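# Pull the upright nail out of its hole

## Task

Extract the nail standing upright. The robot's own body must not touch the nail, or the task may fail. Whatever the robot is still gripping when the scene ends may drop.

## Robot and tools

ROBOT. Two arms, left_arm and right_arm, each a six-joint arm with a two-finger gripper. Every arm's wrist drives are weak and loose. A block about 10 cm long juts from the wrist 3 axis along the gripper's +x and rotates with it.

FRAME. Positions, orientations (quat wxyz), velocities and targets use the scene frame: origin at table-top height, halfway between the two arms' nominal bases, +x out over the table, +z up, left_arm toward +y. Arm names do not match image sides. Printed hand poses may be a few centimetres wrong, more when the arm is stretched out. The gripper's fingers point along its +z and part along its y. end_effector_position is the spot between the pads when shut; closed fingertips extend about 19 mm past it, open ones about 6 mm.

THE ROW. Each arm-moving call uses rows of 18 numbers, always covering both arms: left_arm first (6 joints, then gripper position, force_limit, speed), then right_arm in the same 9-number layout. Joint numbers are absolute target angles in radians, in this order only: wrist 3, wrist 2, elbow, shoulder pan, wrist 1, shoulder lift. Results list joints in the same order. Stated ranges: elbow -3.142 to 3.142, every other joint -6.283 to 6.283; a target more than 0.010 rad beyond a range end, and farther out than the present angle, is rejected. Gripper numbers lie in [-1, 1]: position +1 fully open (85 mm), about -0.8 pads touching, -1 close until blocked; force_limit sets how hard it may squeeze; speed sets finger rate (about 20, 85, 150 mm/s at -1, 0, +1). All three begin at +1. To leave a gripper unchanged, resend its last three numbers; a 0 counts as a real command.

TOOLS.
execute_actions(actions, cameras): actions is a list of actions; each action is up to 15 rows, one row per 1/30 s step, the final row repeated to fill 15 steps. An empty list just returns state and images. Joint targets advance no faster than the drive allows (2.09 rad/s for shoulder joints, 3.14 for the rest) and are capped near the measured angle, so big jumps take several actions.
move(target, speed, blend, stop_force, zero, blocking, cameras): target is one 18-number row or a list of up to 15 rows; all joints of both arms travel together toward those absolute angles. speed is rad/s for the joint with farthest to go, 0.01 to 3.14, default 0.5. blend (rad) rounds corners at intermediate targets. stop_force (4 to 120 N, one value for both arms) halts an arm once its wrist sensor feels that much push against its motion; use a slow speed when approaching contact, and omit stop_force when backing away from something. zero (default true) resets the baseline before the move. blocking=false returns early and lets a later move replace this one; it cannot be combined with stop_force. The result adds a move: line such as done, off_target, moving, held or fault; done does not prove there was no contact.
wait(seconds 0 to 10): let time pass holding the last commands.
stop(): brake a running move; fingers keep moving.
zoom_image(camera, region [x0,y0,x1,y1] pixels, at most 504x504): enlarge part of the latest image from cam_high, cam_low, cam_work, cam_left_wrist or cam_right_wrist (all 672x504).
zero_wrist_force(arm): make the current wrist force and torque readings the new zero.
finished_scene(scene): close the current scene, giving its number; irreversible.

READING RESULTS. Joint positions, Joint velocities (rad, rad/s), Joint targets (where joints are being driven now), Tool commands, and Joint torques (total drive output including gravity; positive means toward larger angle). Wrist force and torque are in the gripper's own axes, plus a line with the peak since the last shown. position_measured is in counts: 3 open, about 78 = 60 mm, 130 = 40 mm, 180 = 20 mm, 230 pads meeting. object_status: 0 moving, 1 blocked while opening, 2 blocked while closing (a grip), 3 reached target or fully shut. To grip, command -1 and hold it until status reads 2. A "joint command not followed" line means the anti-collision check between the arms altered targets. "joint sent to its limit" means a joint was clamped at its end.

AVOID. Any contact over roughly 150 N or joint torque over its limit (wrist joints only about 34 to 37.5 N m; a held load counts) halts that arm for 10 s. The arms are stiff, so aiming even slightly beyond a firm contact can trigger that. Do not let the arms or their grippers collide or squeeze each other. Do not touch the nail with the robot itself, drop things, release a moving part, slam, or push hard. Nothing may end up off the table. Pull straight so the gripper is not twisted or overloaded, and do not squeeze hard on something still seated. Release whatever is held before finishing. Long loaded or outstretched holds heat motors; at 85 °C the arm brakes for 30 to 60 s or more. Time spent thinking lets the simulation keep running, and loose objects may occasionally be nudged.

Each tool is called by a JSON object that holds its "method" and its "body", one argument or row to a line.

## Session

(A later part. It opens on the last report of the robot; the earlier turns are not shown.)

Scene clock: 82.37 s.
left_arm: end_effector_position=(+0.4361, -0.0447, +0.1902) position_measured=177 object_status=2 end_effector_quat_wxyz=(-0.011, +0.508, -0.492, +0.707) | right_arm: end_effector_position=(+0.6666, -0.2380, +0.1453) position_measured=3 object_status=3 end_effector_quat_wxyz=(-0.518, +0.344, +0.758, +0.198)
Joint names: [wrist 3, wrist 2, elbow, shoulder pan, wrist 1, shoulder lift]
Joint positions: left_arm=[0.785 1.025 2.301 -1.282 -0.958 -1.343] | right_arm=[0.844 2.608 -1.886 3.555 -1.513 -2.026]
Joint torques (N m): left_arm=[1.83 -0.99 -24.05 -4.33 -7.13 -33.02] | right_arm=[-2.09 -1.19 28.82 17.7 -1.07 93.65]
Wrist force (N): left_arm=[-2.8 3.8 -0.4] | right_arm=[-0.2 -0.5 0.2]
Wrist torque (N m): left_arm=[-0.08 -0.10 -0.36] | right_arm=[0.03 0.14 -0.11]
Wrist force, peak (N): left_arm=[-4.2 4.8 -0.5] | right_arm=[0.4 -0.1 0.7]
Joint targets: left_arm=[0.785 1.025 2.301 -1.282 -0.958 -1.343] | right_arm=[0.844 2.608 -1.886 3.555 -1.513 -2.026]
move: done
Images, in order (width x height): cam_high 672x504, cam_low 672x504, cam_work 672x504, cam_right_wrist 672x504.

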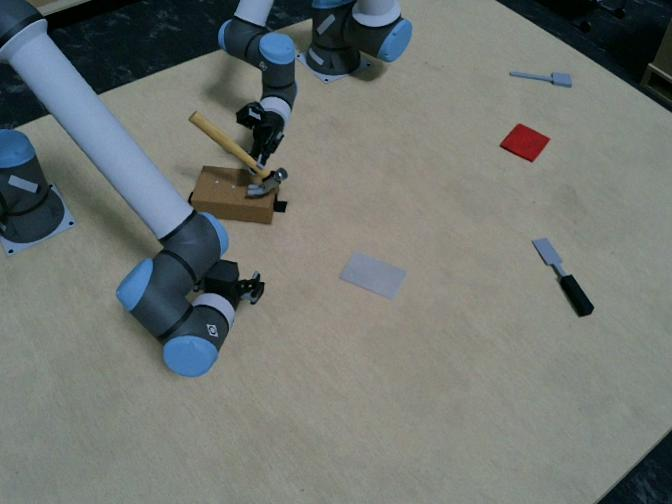

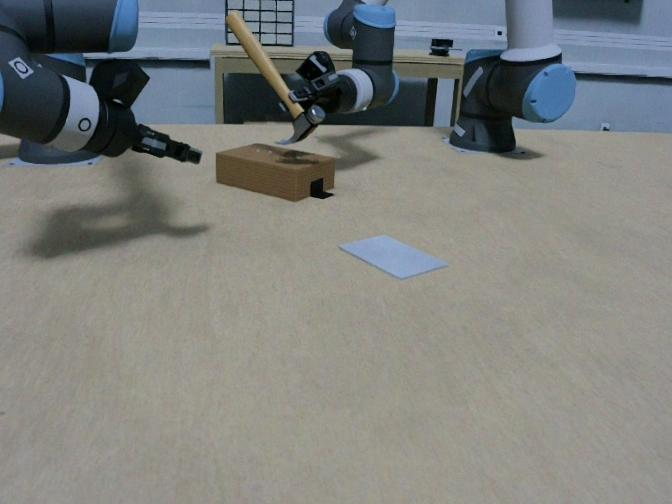

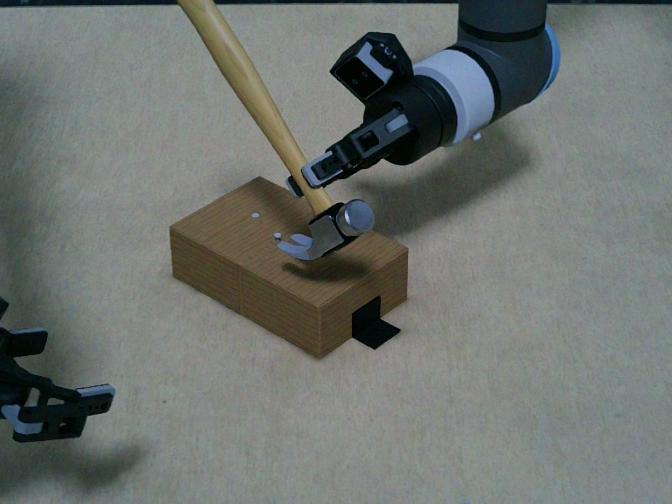

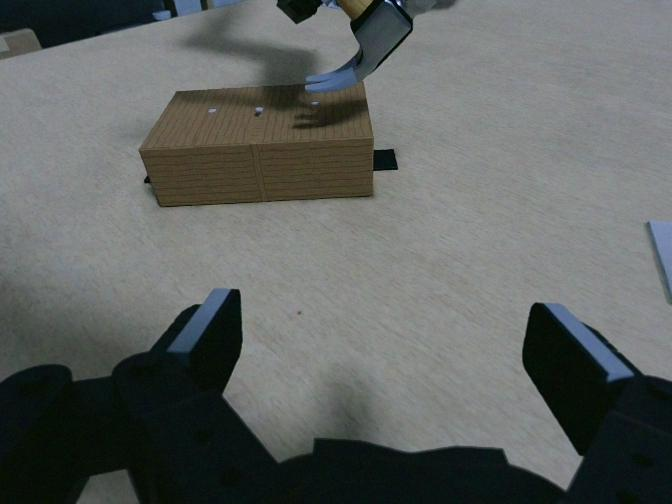

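{"method": "move", "body": {
  "target": [0.785,0.9839,2.3669,-1.3237,-0.9762,-1.3907,-1,1,-0.7,0.844,2.608,-1.886,3.555,-1.513,-2.026,1,1,1],
  "speed": 0.1,
  "stop_force": 15,
  "cameras": ["cam_right_wrist","cam_work"]
}}

{"method": "zoom_image", "body": {
  "camera": "cam_right_wrist",
  "region": [180, 0, 420, 180]
}}

{"method": "zoom_image", "body": {
  "camera": "cam_work",
  "region": [220, 120, 400, 270]
}}

Scene clock: 88.40 s.
left_arm: end_effector_position=(+0.4108, -0.0203, +0.1902) position_measured=177 object_status=2 end_effector_quat_wxyz=(-0.011, +0.508, -0.492, +0.707) | right_arm: end_effector_position=(+0.6666, -0.2380, +0.1453) position_measured=3 object_status=3 end_effector_quat_wxyz=(-0.518, +0.344, +0.758, +0.198)
Joint names: [wrist 3, wrist 2, elbow, shoulder pan, wrist 1, shoulder lift]
Joint positions: left_arm=[0.785 0.984 2.367 -1.324 -0.976 -1.391] | right_arm=[0.844 2.608 -1.886 3.555 -1.513 -2.026]
Joint torques (N m): left_arm=[1.01 -2.03 -24.54 -9.81 -7.08 -57.22] | right_arm=[-1.98 -0.97 31.47 17.28 -0.09 92.43]
Wrist force (N): left_arm=[-2.4 3.7 -0.3] | right_arm=[-0.2 -0.4 0.3]
Wrist torque (N m): left_arm=[-0.12 -0.16 -0.35] | right_arm=[0.06 0.15 -0.10]
Wrist force, peak (N): left_arm=[-3.2 3.8 0.3] | right_arm=[0.5 -0.4 0.7]
Joint targets: left_arm=[0.785 0.984 2.367 -1.324 -0.976 -1.391] | right_arm=[0.844 2.608 -1.886 3.555 -1.513 -2.026]
move: done
Images, in order (width x height): cam_work 672x504, cam_right_wrist 672x504.

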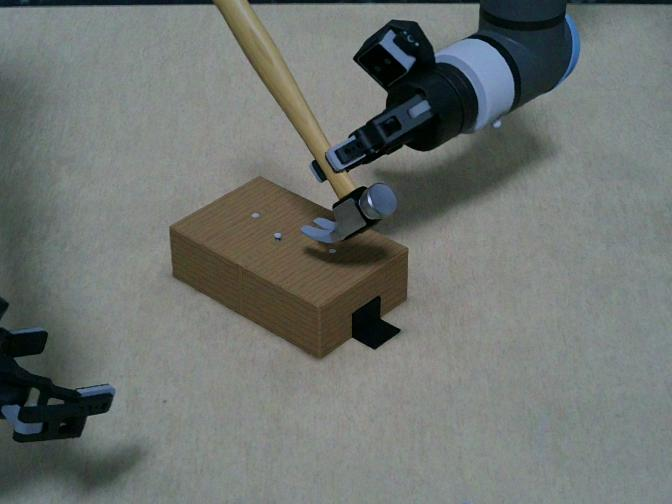

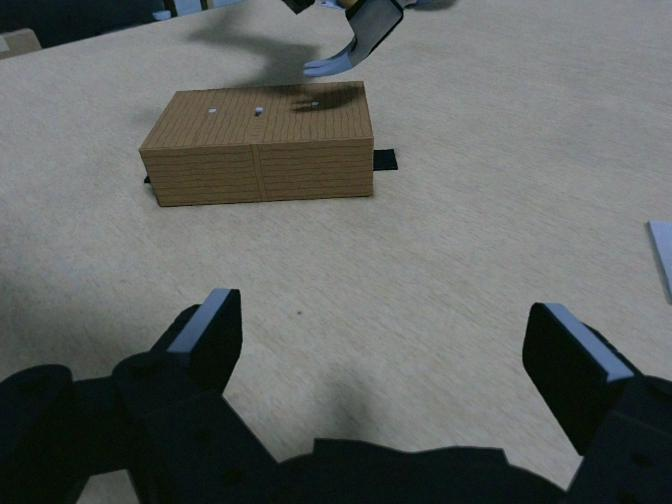

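Scaled by 2.100 from the camera's 672x504 image, which has a finer 960x720 frame.

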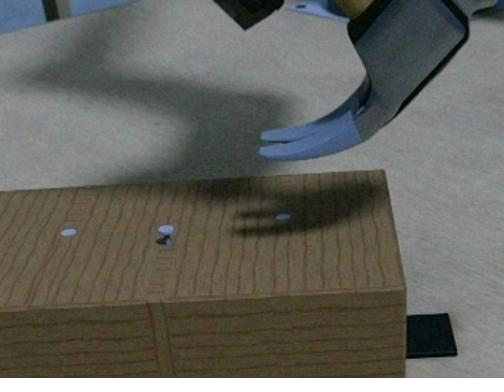

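Scaled by 2.800 from the camera's 672x504 image, which has a finer 960x720 frame.

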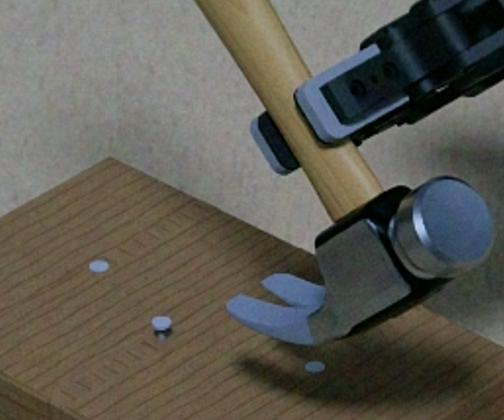

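{"method": "move", "body": {
  "target": [0.785,0.9742,2.3949,-1.3334,-1.0548,-1.3401,-1,1,-0.7,0.844,2.608,-1.886,3.555,-1.513,-2.026,1,1,1],
  "speed": 0.08,
  "stop_force": 8,
  "cameras": ["cam_right_wrist","cam_work"]
}}

{"method": "zoom_image", "body": {
  "camera": "cam_right_wrist",
  "region": [220, 30, 380, 150]
}}

{"method": "zoom_image", "body": {
  "camera": "cam_work",
  "region": [250, 170, 370, 270]
}}

Scene clock: 91.07 s.
left_arm: end_effector_position=(+0.4054, -0.0152, +0.1602) position_measured=177 object_status=2 end_effector_quat_wxyz=(-0.011, +0.508, -0.492, +0.707) | right_arm: end_effector_position=(+0.6666, -0.2380, +0.1453) position_measured=3 object_status=3 end_effector_quat_wxyz=(-0.518, +0.344, +0.758, +0.198)
Joint names: [wrist 3, wrist 2, elbow, shoulder pan, wrist 1, shoulder lift]
Joint positions: left_arm=[0.785 0.974 2.395 -1.333 -1.055 -1.34] | right_arm=[0.844 2.608 -1.886 3.555 -1.513 -2.026]
Joint torques (N m): left_arm=[0.85 -2.2 -20.6 -9.09 -6.99 -30.96] | right_arm=[-2.1 -0.61 33.47 18.15 0.53 91.67]
Wrist force (N): left_arm=[-2.4 3.8 -0.4] | right_arm=[0.0 -0.3 0.6]
Wrist torque (N m): left_arm=[-0.14 -0.15 -0.38] | right_arm=[0.07 0.09 -0.10]
Wrist force, peak (N): left_arm=[-2.9 4.3 -0.4] | right_arm=[-0.1 -0.7 0.5]
Joint targets: left_arm=[0.785 0.974 2.395 -1.333 -1.055 -1.340] | right_arm=[0.844 2.608 -1.886 3.555 -1.513 -2.026]
move: done
Images, in order (width x height): cam_work 672x504, cam_right_wrist 672x504.

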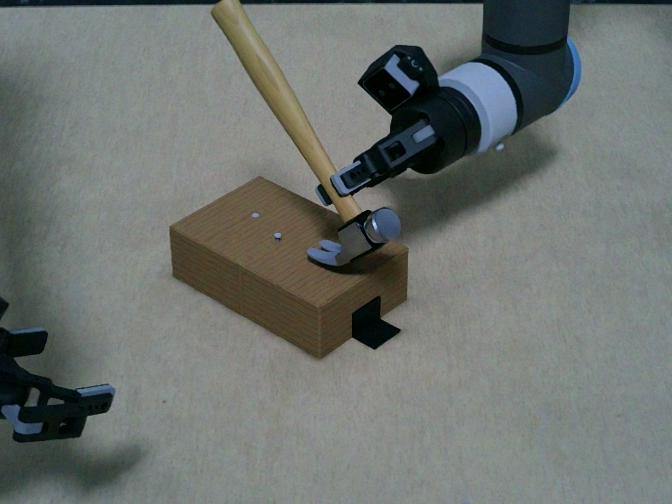

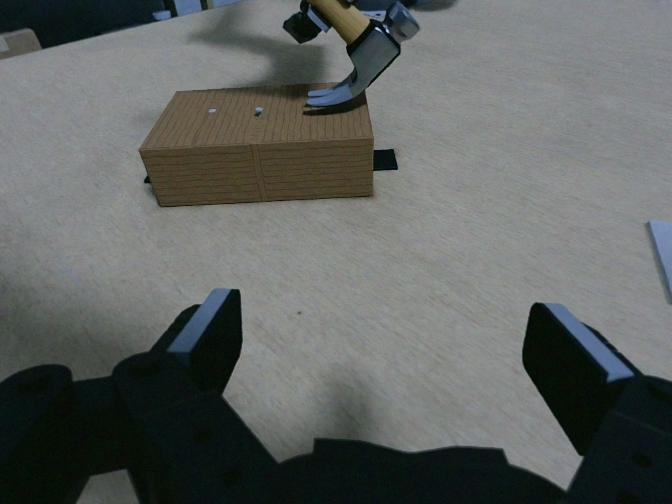

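Scaled by 3.150 from the camera's 672x504 image, which has a finer 960x720 frame.

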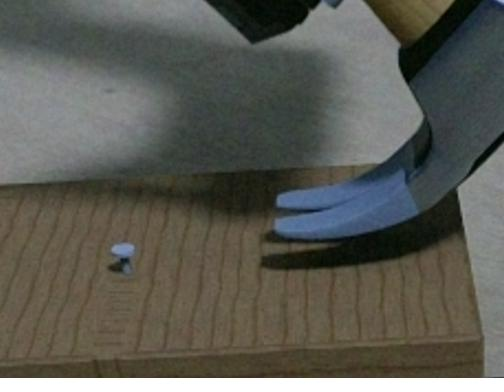

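Scaled by 4.200 from the camera's 672x504 image, which has a finer 960x720 frame.

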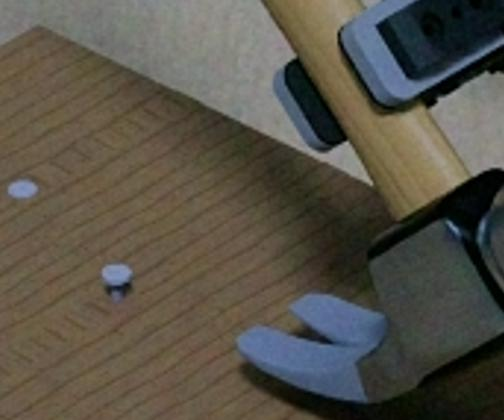

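{"method": "move", "body": {
  "target": [0.785,0.9742,2.4014,-1.3334,-1.0975,-1.3039,-1,1,-0.7,0.844,2.608,-1.886,3.555,-1.513,-2.026,1,1,1],
  "speed": 0.02,
  "stop_force": 4,
  "cameras": ["cam_right_wrist","cam_work"]
}}

{"method": "zoom_image", "body": {
  "camera": "cam_right_wrist",
  "region": [220, 30, 380, 150]
}}

{"method": "zoom_image", "body": {
  "camera": "cam_work",
  "region": [250, 170, 370, 270]
}}

Scene clock: 94.83 s.
left_arm: end_effector_position=(+0.4054, -0.0153, +0.1485) position_measured=177 object_status=2 end_effector_quat_wxyz=(-0.011, +0.508, -0.492, +0.707) | right_arm: end_effector_position=(+0.6666, -0.2380, +0.1453) position_measured=3 object_status=3 end_effector_quat_wxyz=(-0.518, +0.344, +0.758, +0.198)
Joint names: [wrist 3, wrist 2, elbow, shoulder pan, wrist 1, shoulder lift]
Joint positions: left_arm=[0.785 0.974 2.399 -1.333 -1.084 -1.315] | right_arm=[0.844 2.608 -1.886 3.555 -1.513 -2.026]
Joint torques (N m): left_arm=[0.99 -1.22 -31.47 -8.72 -0.13 -61.1] | right_arm=[-2 -0.4 36.23 16.67 1.34 90.8]
Wrist force (N): left_arm=[-0.8 1.9 -0.8] | right_arm=[-0.2 0.1 0.4]
Wrist torque (N m): left_arm=[-0.17 -0.18 -0.38] | right_arm=[0.13 0.14 -0.10]
Wrist force, peak (N): left_arm=[5.3 -6.9 -2.8] | right_arm=[-0.1 -0.4 0.9]
Joint targets: left_arm=[0.785 0.974 2.399 -1.333 -1.084 -1.315] | right_arm=[0.844 2.608 -1.886 3.555 -1.513 -2.026]
move: contact (left_arm); left_arm: the wrist 1 is farthest, 0.013 rad from its target
Images, in order (width x height): cam_work 672x504, cam_right_wrist 672x504.

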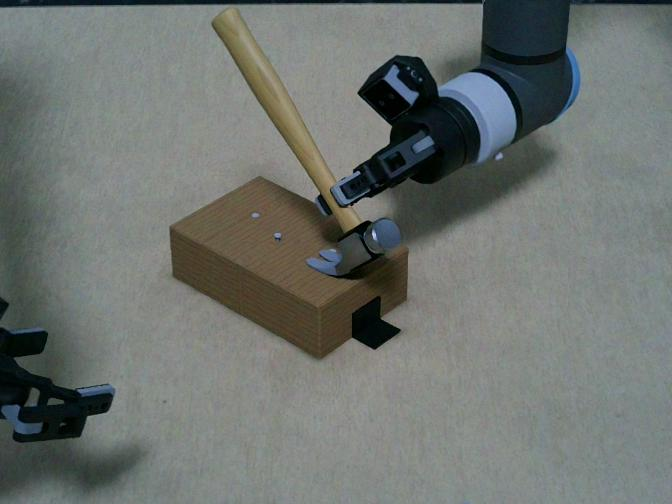

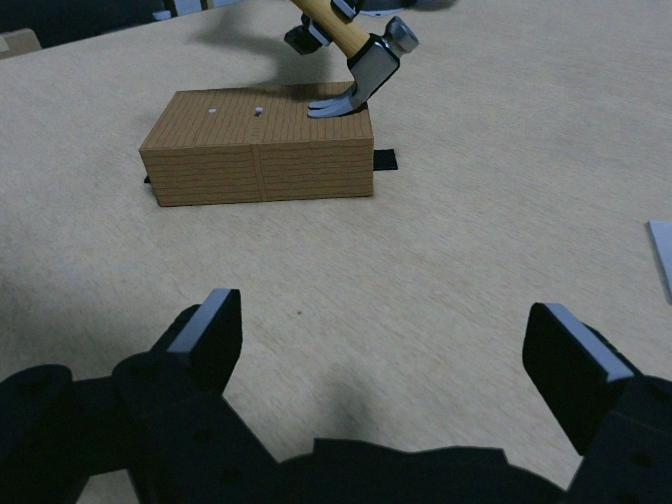

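Scaled by 3.150 from the camera's 672x504 image, which has a finer 960x720 frame.

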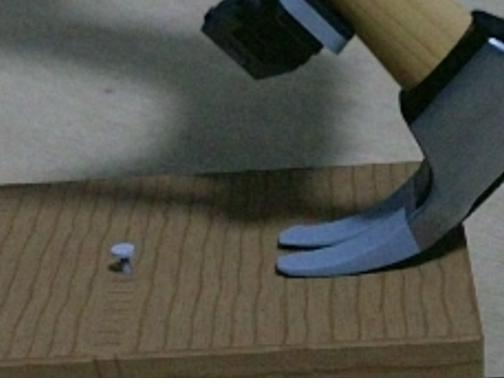

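Scaled by 4.200 from the camera's 672x504 image, which has a finer 960x720 frame.

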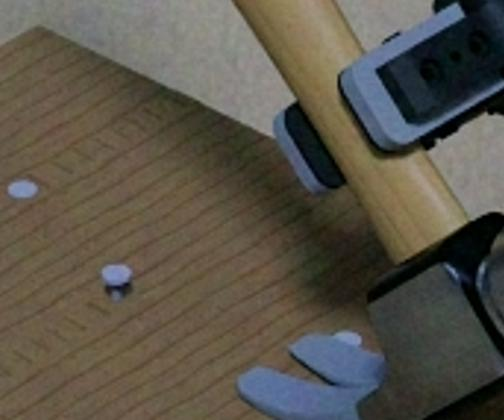

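{"method": "move", "body": {
  "target": [
    [0.785,0.9742,2.3985,-1.3334,-1.0785,-1.3195,-1,1,-0.7,0.844,2.608,-1.886,3.555,-1.513,-2.026,1,1,1],
    [0.785,0.9084,2.3818,-1.3992,-1.0747,-1.3071,-1,1,-0.7,0.844,2.608,-1.886,3.555,-1.513,-2.026,1,1,1]
  ],
  "speed": 0.04,
  "stop_force": 8,
  "cameras": ["cam_right_wrist","cam_work"]
}}

{"method": "zoom_image", "body": {
  "camera": "cam_right_wrist",
  "region": [220, 50, 340, 140]
}}

{"method": "zoom_image", "body": {
  "camera": "cam_work",
  "region": [250, 190, 350, 270]
}}

Scene clock: 98.40 s.
left_arm: end_effector_position=(+0.3817, -0.0412, +0.1497) position_measured=177 object_status=2 end_effector_quat_wxyz=(-0.011, +0.508, -0.492, +0.707) | right_arm: end_effector_position=(+0.6666, -0.2380, +0.1453) position_measured=3 object_status=3 end_effector_quat_wxyz=(-0.518, +0.344, +0.758, +0.198)
Joint names: [wrist 3, wrist 2, elbow, shoulder pan, wrist 1, shoulder lift]
Joint positions: left_arm=[0.785 0.908 2.382 -1.399 -1.075 -1.307] | right_arm=[0.844 2.608 -1.886 3.555 -1.513 -2.026]
Joint torques (N m): left_arm=[0.84 -2.36 -31.72 -9.7 -0.69 -31.93] | right_arm=[-2.21 -0.22 38.53 18.04 2.27 87.53]
Wrist force (N): left_arm=[-2.4 3.9 -0.1] | right_arm=[0.3 -0.3 0.2]
Wrist torque (N m): left_arm=[-0.15 -0.15 -0.38] | right_arm=[0.08 0.04 -0.10]
Wrist force, peak (N): left_arm=[-2.4 4.2 -0.4] | right_arm=[-0.5 -0.1 0.7]
Joint targets: left_arm=[0.785 0.908 2.382 -1.399 -1.075 -1.307] | right_arm=[0.844 2.608 -1.886 3.555 -1.513 -2.026]
move: done
Images, in order (width x height): cam_work 672x504, cam_right_wrist 672x504.

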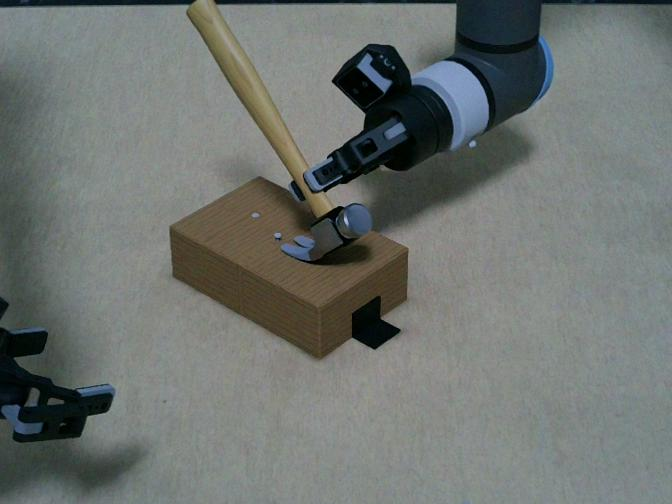

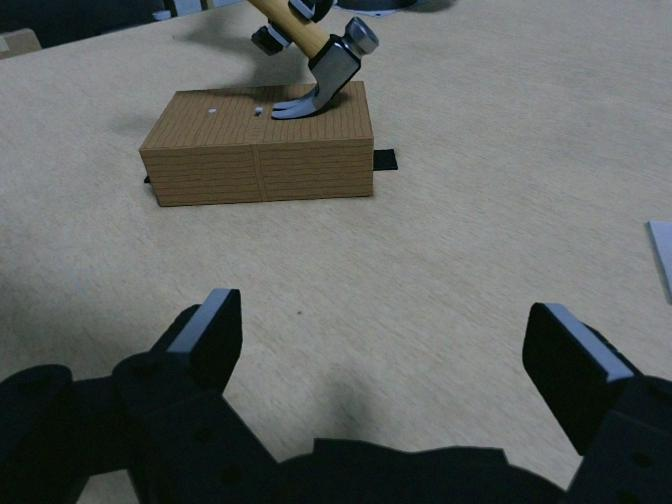

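Scaled by 4.200 from the camera's 672x504 image, which has a finer 960x720 frame.

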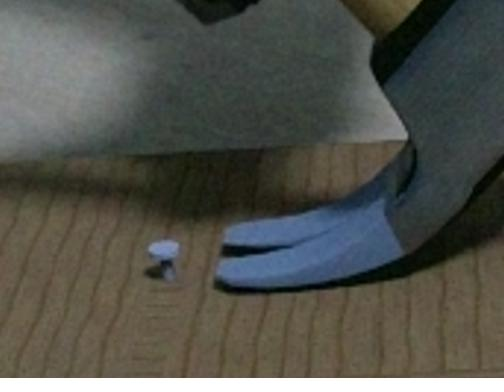

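Scaled by 5.040 from the camera's 672x504 image, which has a finer 960x720 frame.

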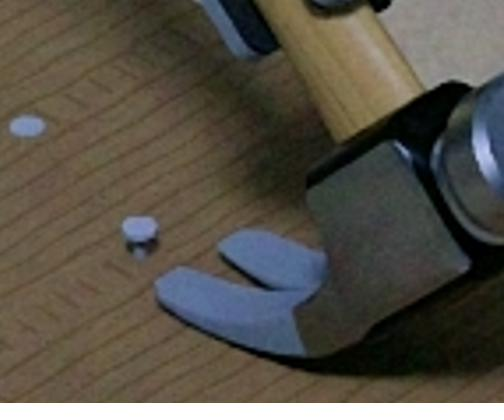

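{"method": "move", "body": {
  "target": [0.785,0.8671,2.3667,-1.4406,-1.0691,-1.2976,-1,1,-0.7,0.844,2.608,-1.886,3.555,-1.513,-2.026,1,1,1],
  "speed": 0.03,
  "stop_force": 8,
  "cameras": ["cam_right_wrist","cam_work"]
}}

{"method": "zoom_image", "body": {
  "camera": "cam_right_wrist",
  "region": [220, 50, 340, 140]
}}

{"method": "zoom_image", "body": {
  "camera": "cam_work",
  "region": [250, 190, 350, 270]
}}

Scene clock: 101.83 s.
left_arm: end_effector_position=(+0.3659, -0.0591, +0.1497) position_measured=177 object_status=2 end_effector_quat_wxyz=(-0.011, +0.508, -0.492, +0.707) | right_arm: end_effector_position=(+0.6666, -0.2380, +0.1453) position_measured=3 object_status=3 end_effector_quat_wxyz=(-0.518, +0.344, +0.758, +0.198)
Joint names: [wrist 3, wrist 2, elbow, shoulder pan, wrist 1, shoulder lift]
Joint positions: left_arm=[0.785 0.867 2.367 -1.441 -1.069 -1.298] | right_arm=[0.844 2.608 -1.886 3.555 -1.513 -2.026]
Joint torques (N m): left_arm=[0.66 -1.72 -30.92 -13.09 0.07 -31.53] | right_arm=[-1.79 0.18 38.46 15.93 3.05 87.04]
Wrist force (N): left_arm=[-3.6 2.6 3.8] | right_arm=[-0.3 -0.2 0.2]
Wrist torque (N m): left_arm=[0.13 -0.03 -0.24] | right_arm=[0.10 0.15 -0.11]
Wrist force, peak (N): left_arm=[-4.0 2.5 3.9] | right_arm=[0.4 -0.3 0.6]
Joint targets: left_arm=[0.785 0.867 2.367 -1.441 -1.069 -1.298] | right_arm=[0.844 2.608 -1.886 3.555 -1.513 -2.026]
move: done
Images, in order (width x height): cam_work 672x504, cam_right_wrist 672x504.

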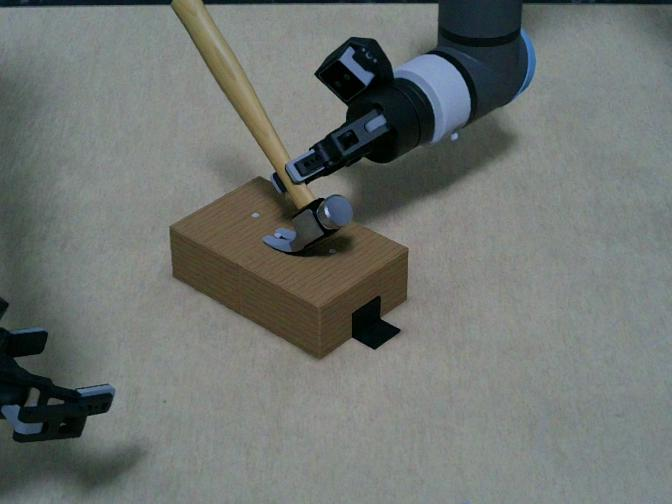

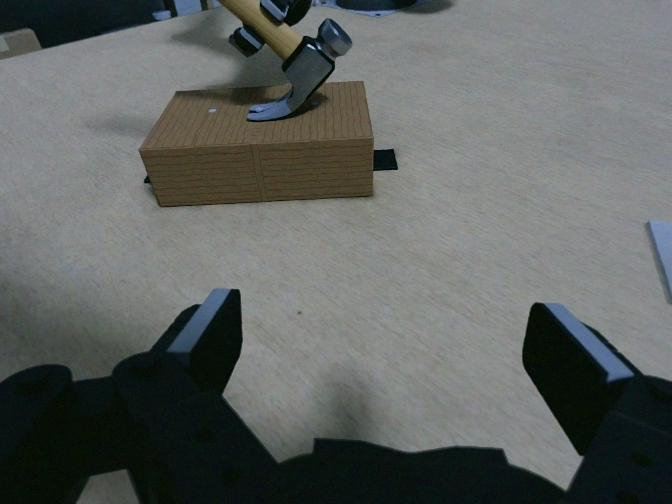

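Scaled by 4.200 from the camera's 672x504 image, which has a finer 960x720 frame.

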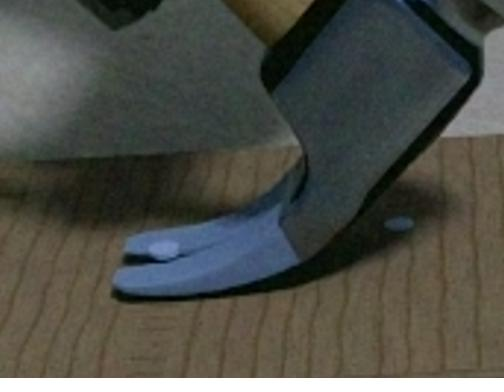

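Scaled by 5.040 from the camera's 672x504 image, which has a finer 960x720 frame.

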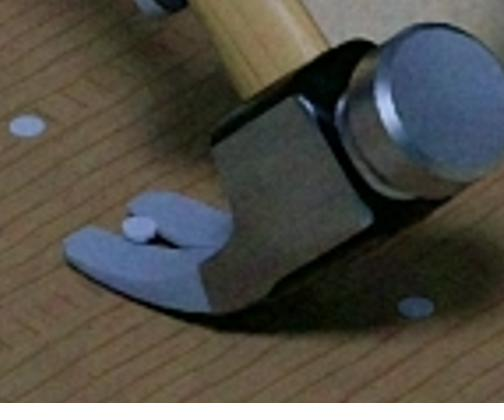

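{"method": "move", "body": {
  "target": [0.785,0.8565,2.3604,-1.4512,-1.0668,-1.2936,-1,1,-0.7,0.844,2.608,-1.886,3.555,-1.513,-2.026,1,1,1],
  "speed": 0.02,
  "stop_force": 10,
  "cameras": ["cam_right_wrist","cam_work"]
}}

{"method": "zoom_image", "body": {
  "camera": "cam_right_wrist",
  "region": [220, 50, 340, 140]
}}

{"method": "zoom_image", "body": {
  "camera": "cam_work",
  "region": [250, 190, 350, 270]
}}

Scene clock: 104.03 s.
left_arm: end_effector_position=(+0.3618, -0.0649, +0.1497) position_measured=177 object_status=2 end_effector_quat_wxyz=(-0.011, +0.508, -0.492, +0.707) | right_arm: end_effector_position=(+0.6666, -0.2380, +0.1453) position_measured=3 object_status=3 end_effector_quat_wxyz=(-0.518, +0.344, +0.758, +0.198)
Joint names: [wrist 3, wrist 2, elbow, shoulder pan, wrist 1, shoulder lift]
Joint positions: left_arm=[0.785 0.857 2.36 -1.451 -1.067 -1.294] | right_arm=[0.844 2.608 -1.886 3.555 -1.513 -2.026]
Joint torques (N m): left_arm=[0.51 -1.52 -34.25 -14.09 -0.57 -37.48] | right_arm=[-1.9 0.29 38.11 17.94 3.69 85.39]
Wrist force (N): left_arm=[-4.9 3.6 2.1] | right_arm=[-0.3 0.1 0.1]
Wrist torque (N m): left_arm=[0.01 -0.08 -0.21] | right_arm=[0.13 0.15 -0.10]
Wrist force, peak (N): left_arm=[-5.2 3.7 2.3] | right_arm=[-0.1 -0.4 0.8]
Joint targets: left_arm=[0.785 0.857 2.360 -1.451 -1.067 -1.294] | right_arm=[0.844 2.608 -1.886 3.555 -1.513 -2.026]
move: done
Images, in order (width x height): cam_work 672x504, cam_right_wrist 672x504.

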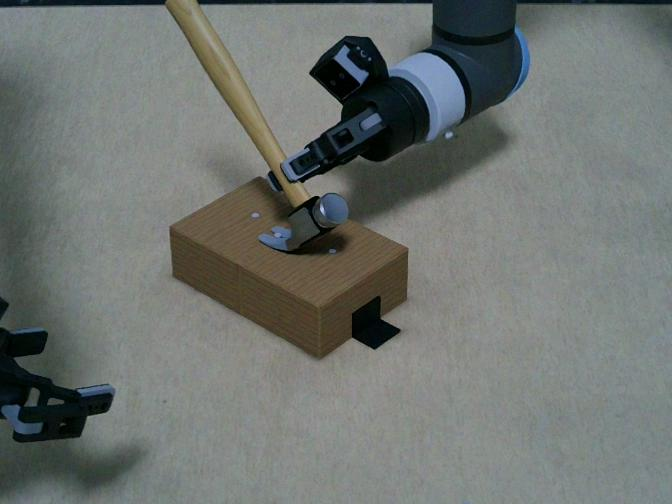

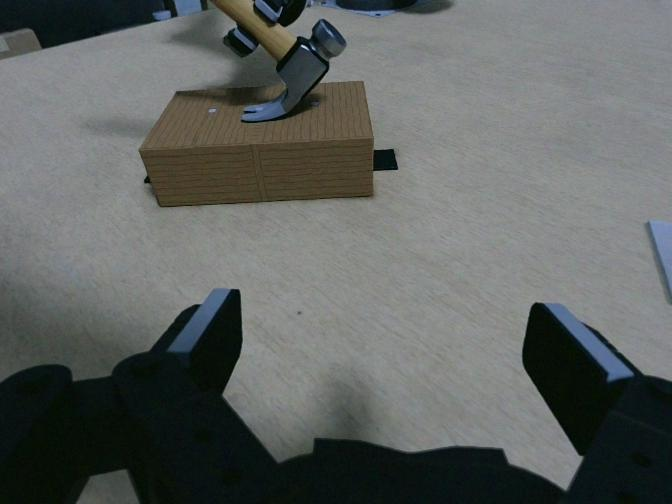

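Scaled by 4.200 from the camera's 672x504 image, which has a finer 960x720 frame.

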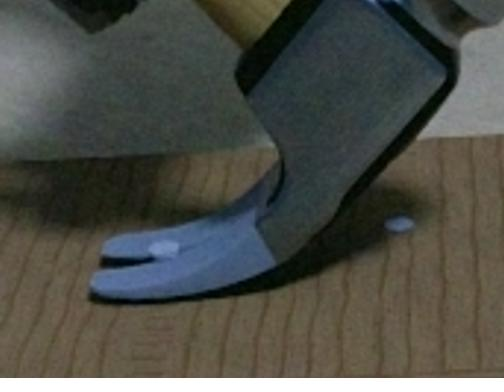

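Scaled by 5.040 from the camera's 672x504 image, which has a finer 960x720 frame.

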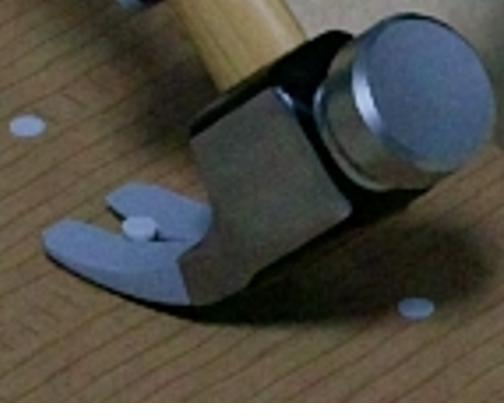

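{"method": "move", "body": {
  "target": [0.785,0.8565,2.3588,-1.4512,-1.0571,-1.3017,-1,1,-0.7,0.844,2.608,-1.886,3.555,-1.513,-2.026,1,1,1],
  "speed": 0.01,
  "stop_force": 45,
  "cameras": ["cam_right_wrist","cam_work"]
}}

{"method": "zoom_image", "body": {
  "camera": "cam_right_wrist",
  "region": [220, 50, 340, 140]
}}

{"method": "zoom_image", "body": {
  "camera": "cam_work",
  "region": [250, 190, 350, 270]
}}

Scene clock: 106.53 s.
left_arm: end_effector_position=(+0.3618, -0.0649, +0.1512) position_measured=177 object_status=2 end_effector_quat_wxyz=(-0.011, +0.508, -0.492, +0.707) | right_arm: end_effector_position=(+0.6666, -0.2380, +0.1453) position_measured=3 object_status=3 end_effector_quat_wxyz=(-0.518, +0.344, +0.758, +0.198)
Joint names: [wrist 3, wrist 2, elbow, shoulder pan, wrist 1, shoulder lift]
Joint positions: left_arm=[0.785 0.856 2.36 -1.451 -1.062 -1.297] | right_arm=[0.844 2.608 -1.886 3.555 -1.513 -2.026]
Joint torques (N m): left_arm=[0.11 -1.01 -40.55 -11.46 -19.3 -61.7] | right_arm=[-1.81 0.57 37.8 16.44 4.33 86.06]
Wrist force (N): left_arm=[-33.6 37.3 3.7] | right_arm=[-0.2 -0.4 0.5]
Wrist torque (N m): left_arm=[-0.29 -0.44 -0.10] | right_arm=[0.05 0.13 -0.10]
Wrist force, peak (N): left_arm=[-36.6 41.6 4.4] | right_arm=[0.1 -0.1 0.8]
Joint targets: left_arm=[0.785 0.856 2.360 -1.451 -1.062 -1.297] | right_arm=[0.844 2.608 -1.886 3.555 -1.513 -2.026]
move: contact (left_arm)
Images, in order (width x height): cam_work 672x504, cam_right_wrist 672x504.

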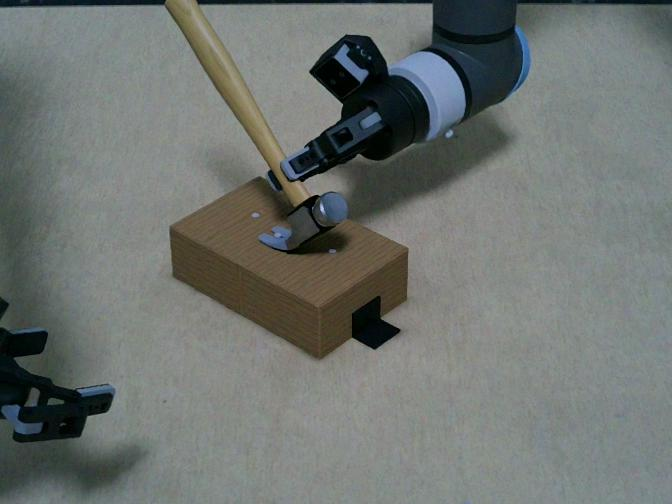

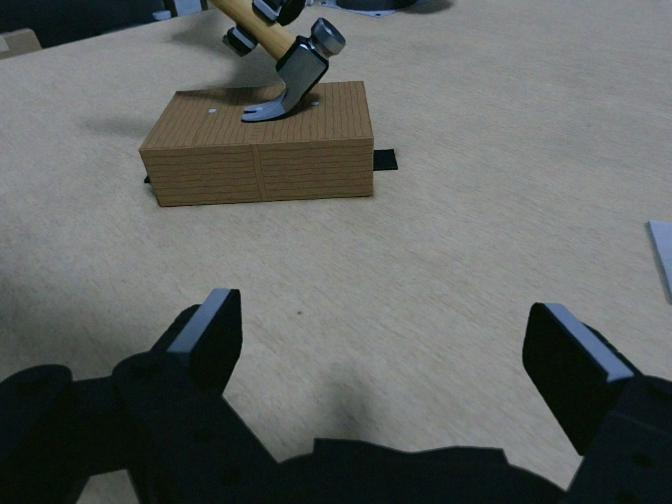

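Scaled by 4.200 from the camera's 672x504 image, which has a finer 960x720 frame.

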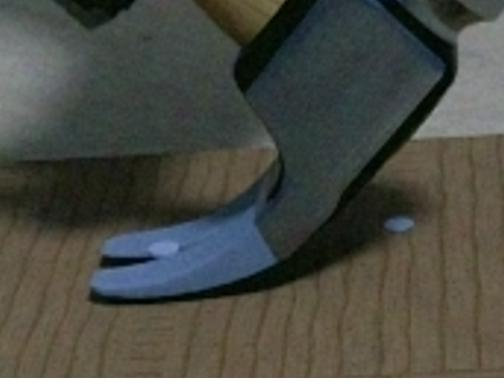

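Scaled by 5.040 from the camera's 672x504 image, which has a finer 960x720 frame.

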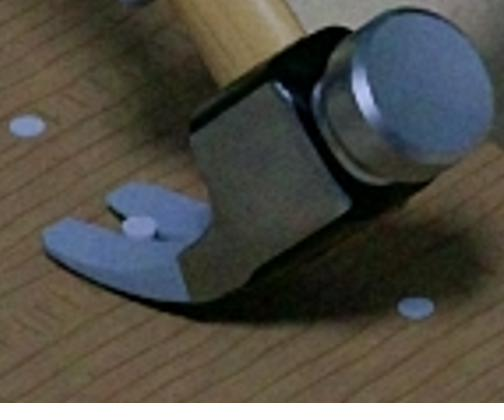

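{"method": "move", "body": {
  "target": [0.685,0.8711,2.3656,-1.4366,-1.0676,-1.2980,-1,1,-0.7,0.844,2.608,-1.886,3.555,-1.513,-2.026,1,1,1],
  "speed": 0.05,
  "stop_force": 50,
  "cameras": ["cam_right_wrist","cam_work"]
}}

{"method": "zoom_image", "body": {
  "camera": "cam_right_wrist",
  "region": [220, 50, 340, 140]
}}

{"method": "zoom_image", "body": {
  "camera": "cam_work",
  "region": [250, 190, 350, 270]
}}

Scene clock: 110.40 s.
left_arm: end_effector_position=(+0.3676, -0.0587, +0.1502) position_measured=177 object_status=2 end_effector_quat_wxyz=(+0.024, +0.532, -0.466, +0.707) | right_arm: end_effector_position=(+0.6666, -0.2380, +0.1453) position_measured=3 object_status=3 end_effector_quat_wxyz=(-0.518, +0.344, +0.758, +0.198)
Joint names: [wrist 3, wrist 2, elbow, shoulder pan, wrist 1, shoulder lift]
Joint positions: left_arm=[0.685 0.871 2.366 -1.437 -1.068 -1.298] | right_arm=[0.844 2.608 -1.886 3.555 -1.513 -2.026]
Joint torques (N m): left_arm=[-1.95 -1.17 -36.99 17.12 -17.9 -88.67] | right_arm=[-1.93 0.95 37.73 17.89 5.19 84.28]
Wrist force (N): left_arm=[-29.9 39.3 3.9] | right_arm=[-0.1 -0.2 0.7]
Wrist torque (N m): left_arm=[-0.34 -0.50 -0.35] | right_arm=[0.08 0.12 -0.10]
Wrist force, peak (N): left_arm=[-33.5 37.1 3.5] | right_arm=[-0.3 -0.6 0.6]
Joint targets: left_arm=[0.685 0.871 2.366 -1.437 -1.068 -1.298] | right_arm=[0.844 2.608 -1.886 3.555 -1.513 -2.026]
move: done
Images, in order (width x height): cam_work 672x504, cam_right_wrist 672x504.

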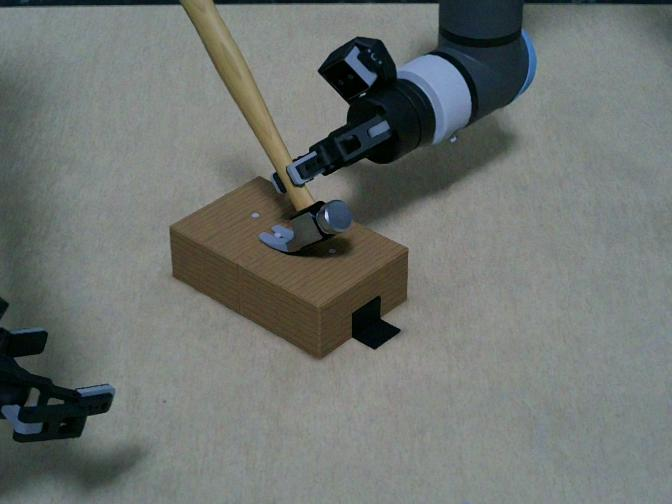

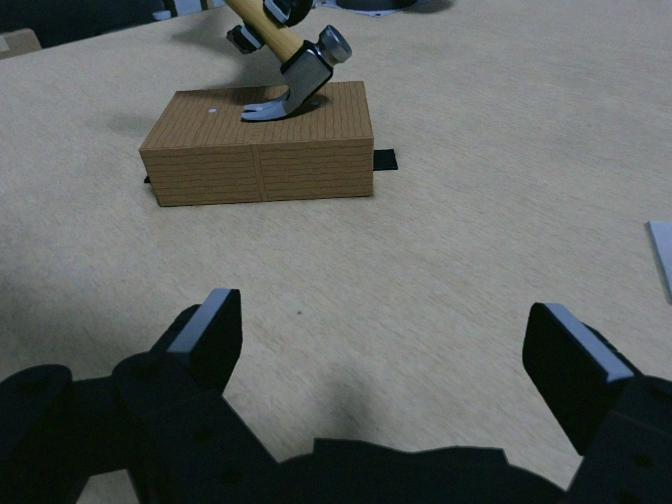

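Scaled by 4.200 from the camera's 672x504 image, which has a finer 960x720 frame.

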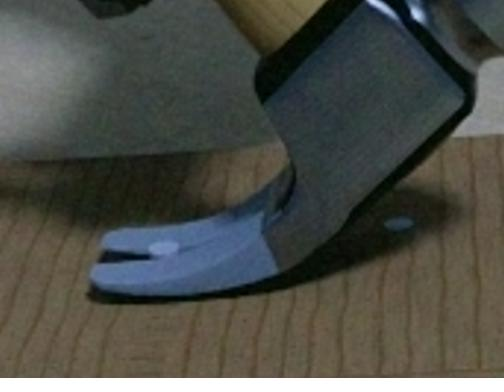

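Scaled by 5.040 from the camera's 672x504 image, which has a finer 960x720 frame.

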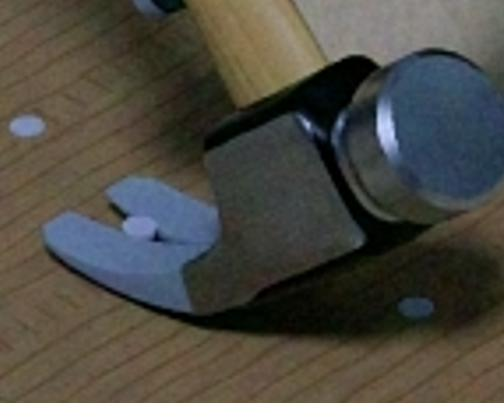

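{"method": "move", "body": {
  "target": [0.55,0.8900,2.3730,-1.4177,-1.0762,-1.2968,-1,1,-0.7,0.844,2.608,-1.886,3.555,-1.513,-2.026,1,1,1],
  "speed": 0.05,
  "stop_force": 50,
  "cameras": ["cam_right_wrist","cam_work"]
}}

{"method": "zoom_image", "body": {
  "camera": "cam_right_wrist",
  "region": [220, 50, 340, 140]
}}

{"method": "zoom_image", "body": {
  "camera": "cam_work",
  "region": [250, 190, 350, 270]
}}

Scene clock: 114.47 s.
left_arm: end_effector_position=(+0.3750, -0.0508, +0.1476) position_measured=177 object_status=2 end_effector_quat_wxyz=(+0.072, +0.562, -0.429, +0.703) | right_arm: end_effector_position=(+0.6666, -0.2380, +0.1453) position_measured=3 object_status=3 end_effector_quat_wxyz=(-0.518, +0.344, +0.758, +0.198)
Joint names: [wrist 3, wrist 2, elbow, shoulder pan, wrist 1, shoulder lift]
Joint positions: left_arm=[0.55 0.89 2.373 -1.418 -1.076 -1.297] | right_arm=[0.844 2.608 -1.886 3.555 -1.513 -2.026]
Joint torques (N m): left_arm=[-1.76 -4.67 -39.18 32.19 -22.31 -71.72] | right_arm=[-1.83 1.27 37.62 19.25 6.22 82]
Wrist force (N): left_arm=[-43.1 60.1 5.9] | right_arm=[0.1 -0.2 0.3]
Wrist torque (N m): left_arm=[-0.48 -0.51 -0.35] | right_arm=[0.10 0.09 -0.10]
Wrist force, peak (N): left_arm=[-43.2 60.1 5.9] | right_arm=[-0.5 -0.2 0.6]
Joint targets: left_arm=[0.550 0.890 2.373 -1.418 -1.076 -1.297] | right_arm=[0.844 2.608 -1.886 3.555 -1.513 -2.026]
move: done
Images, in order (width x height): cam_work 672x504, cam_right_wrist 672x504.

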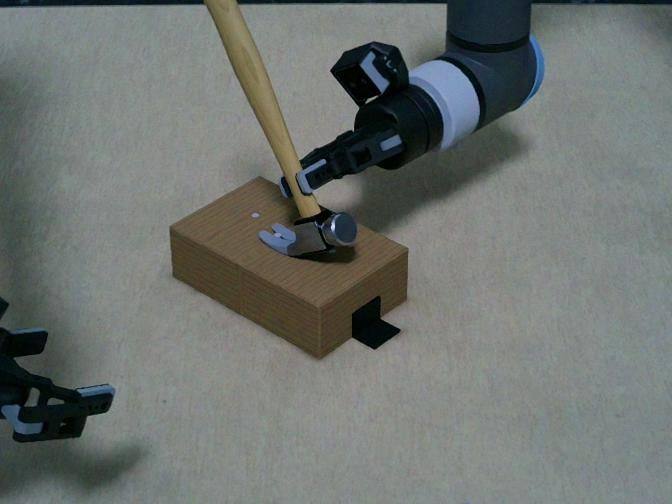

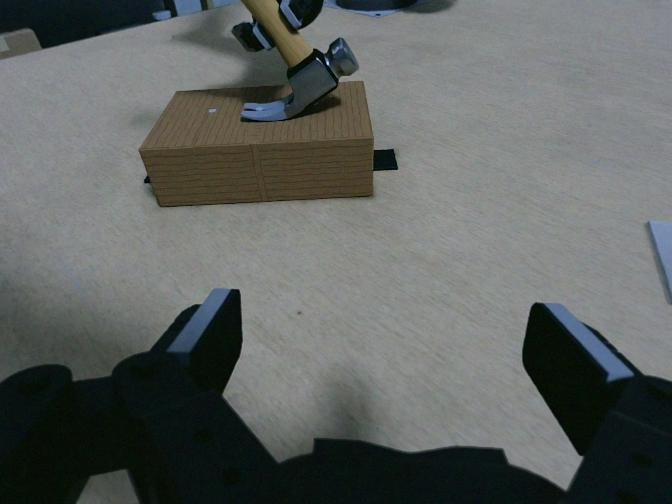

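Scaled by 4.200 from the camera's 672x504 image, which has a finer 960x720 frame.

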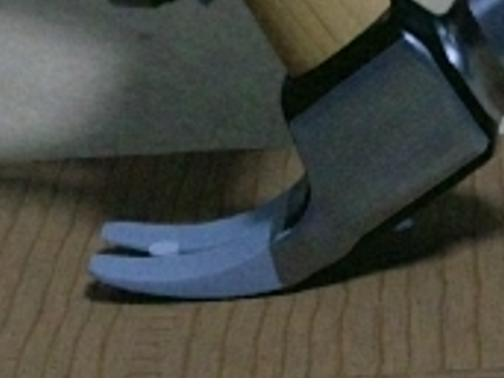

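Scaled by 5.040 from the camera's 672x504 image, which has a finer 960x720 frame.

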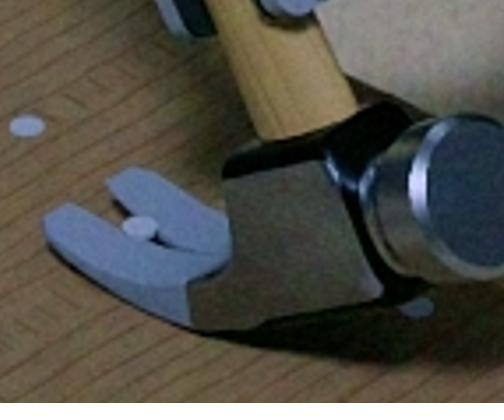

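{"method": "move", "body": {
  "target": [0.45,0.9039,2.3782,-1.4038,-1.0828,-1.2954,-1,1,-0.7,0.844,2.608,-1.886,3.555,-1.513,-2.026,1,1,1],
  "speed": 0.05,
  "stop_force": 45,
  "cameras": ["cam_right_wrist","cam_work"]
}}

{"method": "zoom_image", "body": {
  "camera": "cam_right_wrist",
  "region": [220, 50, 340, 140]
}}

{"method": "zoom_image", "body": {
  "camera": "cam_work",
  "region": [250, 190, 350, 270]
}}

Scene clock: 117.57 s.
left_arm: end_effector_position=(+0.3783, -0.0474, +0.1464) position_measured=177 object_status=2 end_effector_quat_wxyz=(+0.094, +0.575, -0.411, +0.701) | right_arm: end_effector_position=(+0.6666, -0.2380, +0.1453) position_measured=3 object_status=3 end_effector_quat_wxyz=(-0.518, +0.344, +0.758, +0.198)
Joint names: [wrist 3, wrist 2, elbow, shoulder pan, wrist 1, shoulder lift]
Joint positions: left_arm=[0.487 0.899 2.376 -1.409 -1.08 -1.296] | right_arm=[0.844 2.608 -1.886 3.555 -1.513 -2.026]
Joint torques (N m): left_arm=[0.94 -30.02 -18.09 31.57 -2.64 -71.45] | right_arm=[-1.88 1.54 37.28 17.19 6.74 79.67]
Wrist force (N): left_arm=[-10.1 87.0 26.6] | right_arm=[-0.3 -0.4 0.0]
Wrist torque (N m): left_arm=[-0.70 -0.22 0.45] | right_arm=[0.05 0.16 -0.10]
Wrist force, peak (N): left_arm=[-7.0 89.9 26.7] | right_arm=[0.5 -0.2 0.8]
Joint targets: left_arm=[0.487 0.899 2.376 -1.409 -1.080 -1.296] | right_arm=[0.844 2.608 -1.886 3.555 -1.513 -2.026]
move: contact (left_arm); left_arm: the wrist 3 is farthest, 0.037 rad from its target
Images, in order (width x height): cam_work 672x504, cam_right_wrist 672x504.

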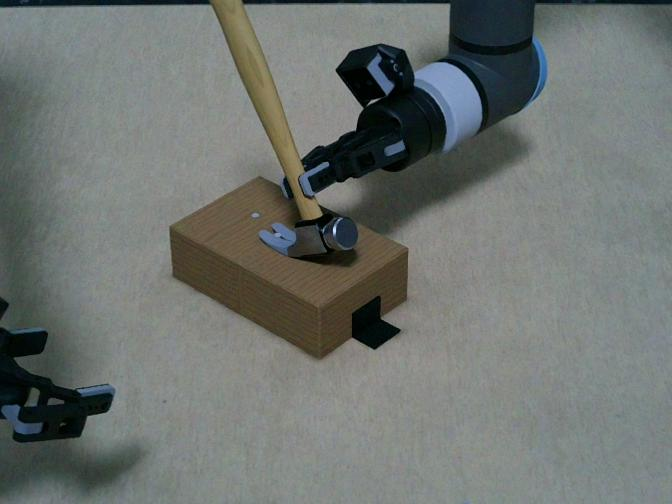

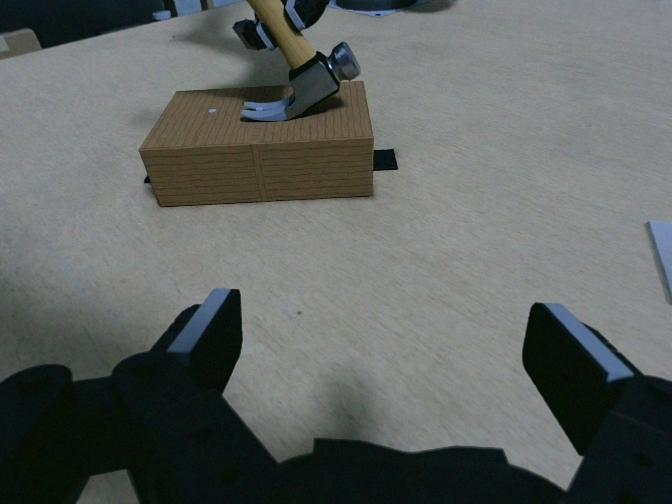

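Scaled by 4.200 from the camera's 672x504 image, which has a finer 960x720 frame.

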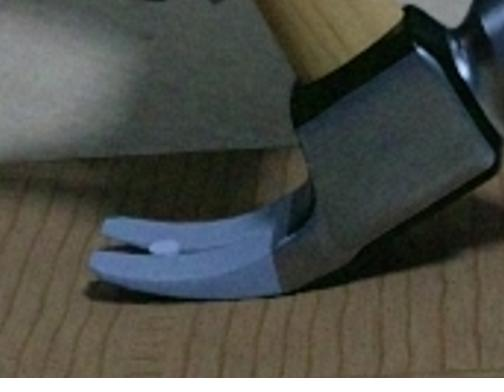

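Scaled by 5.040 from the camera's 672x504 image, which has a finer 960x720 frame.

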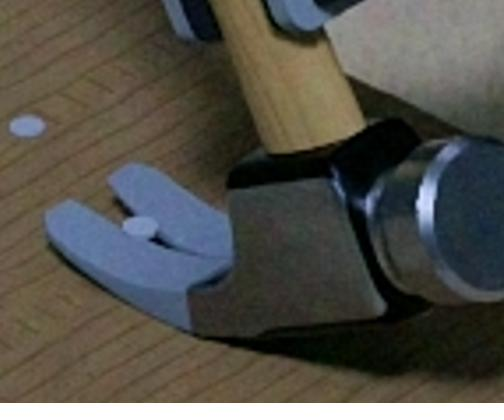

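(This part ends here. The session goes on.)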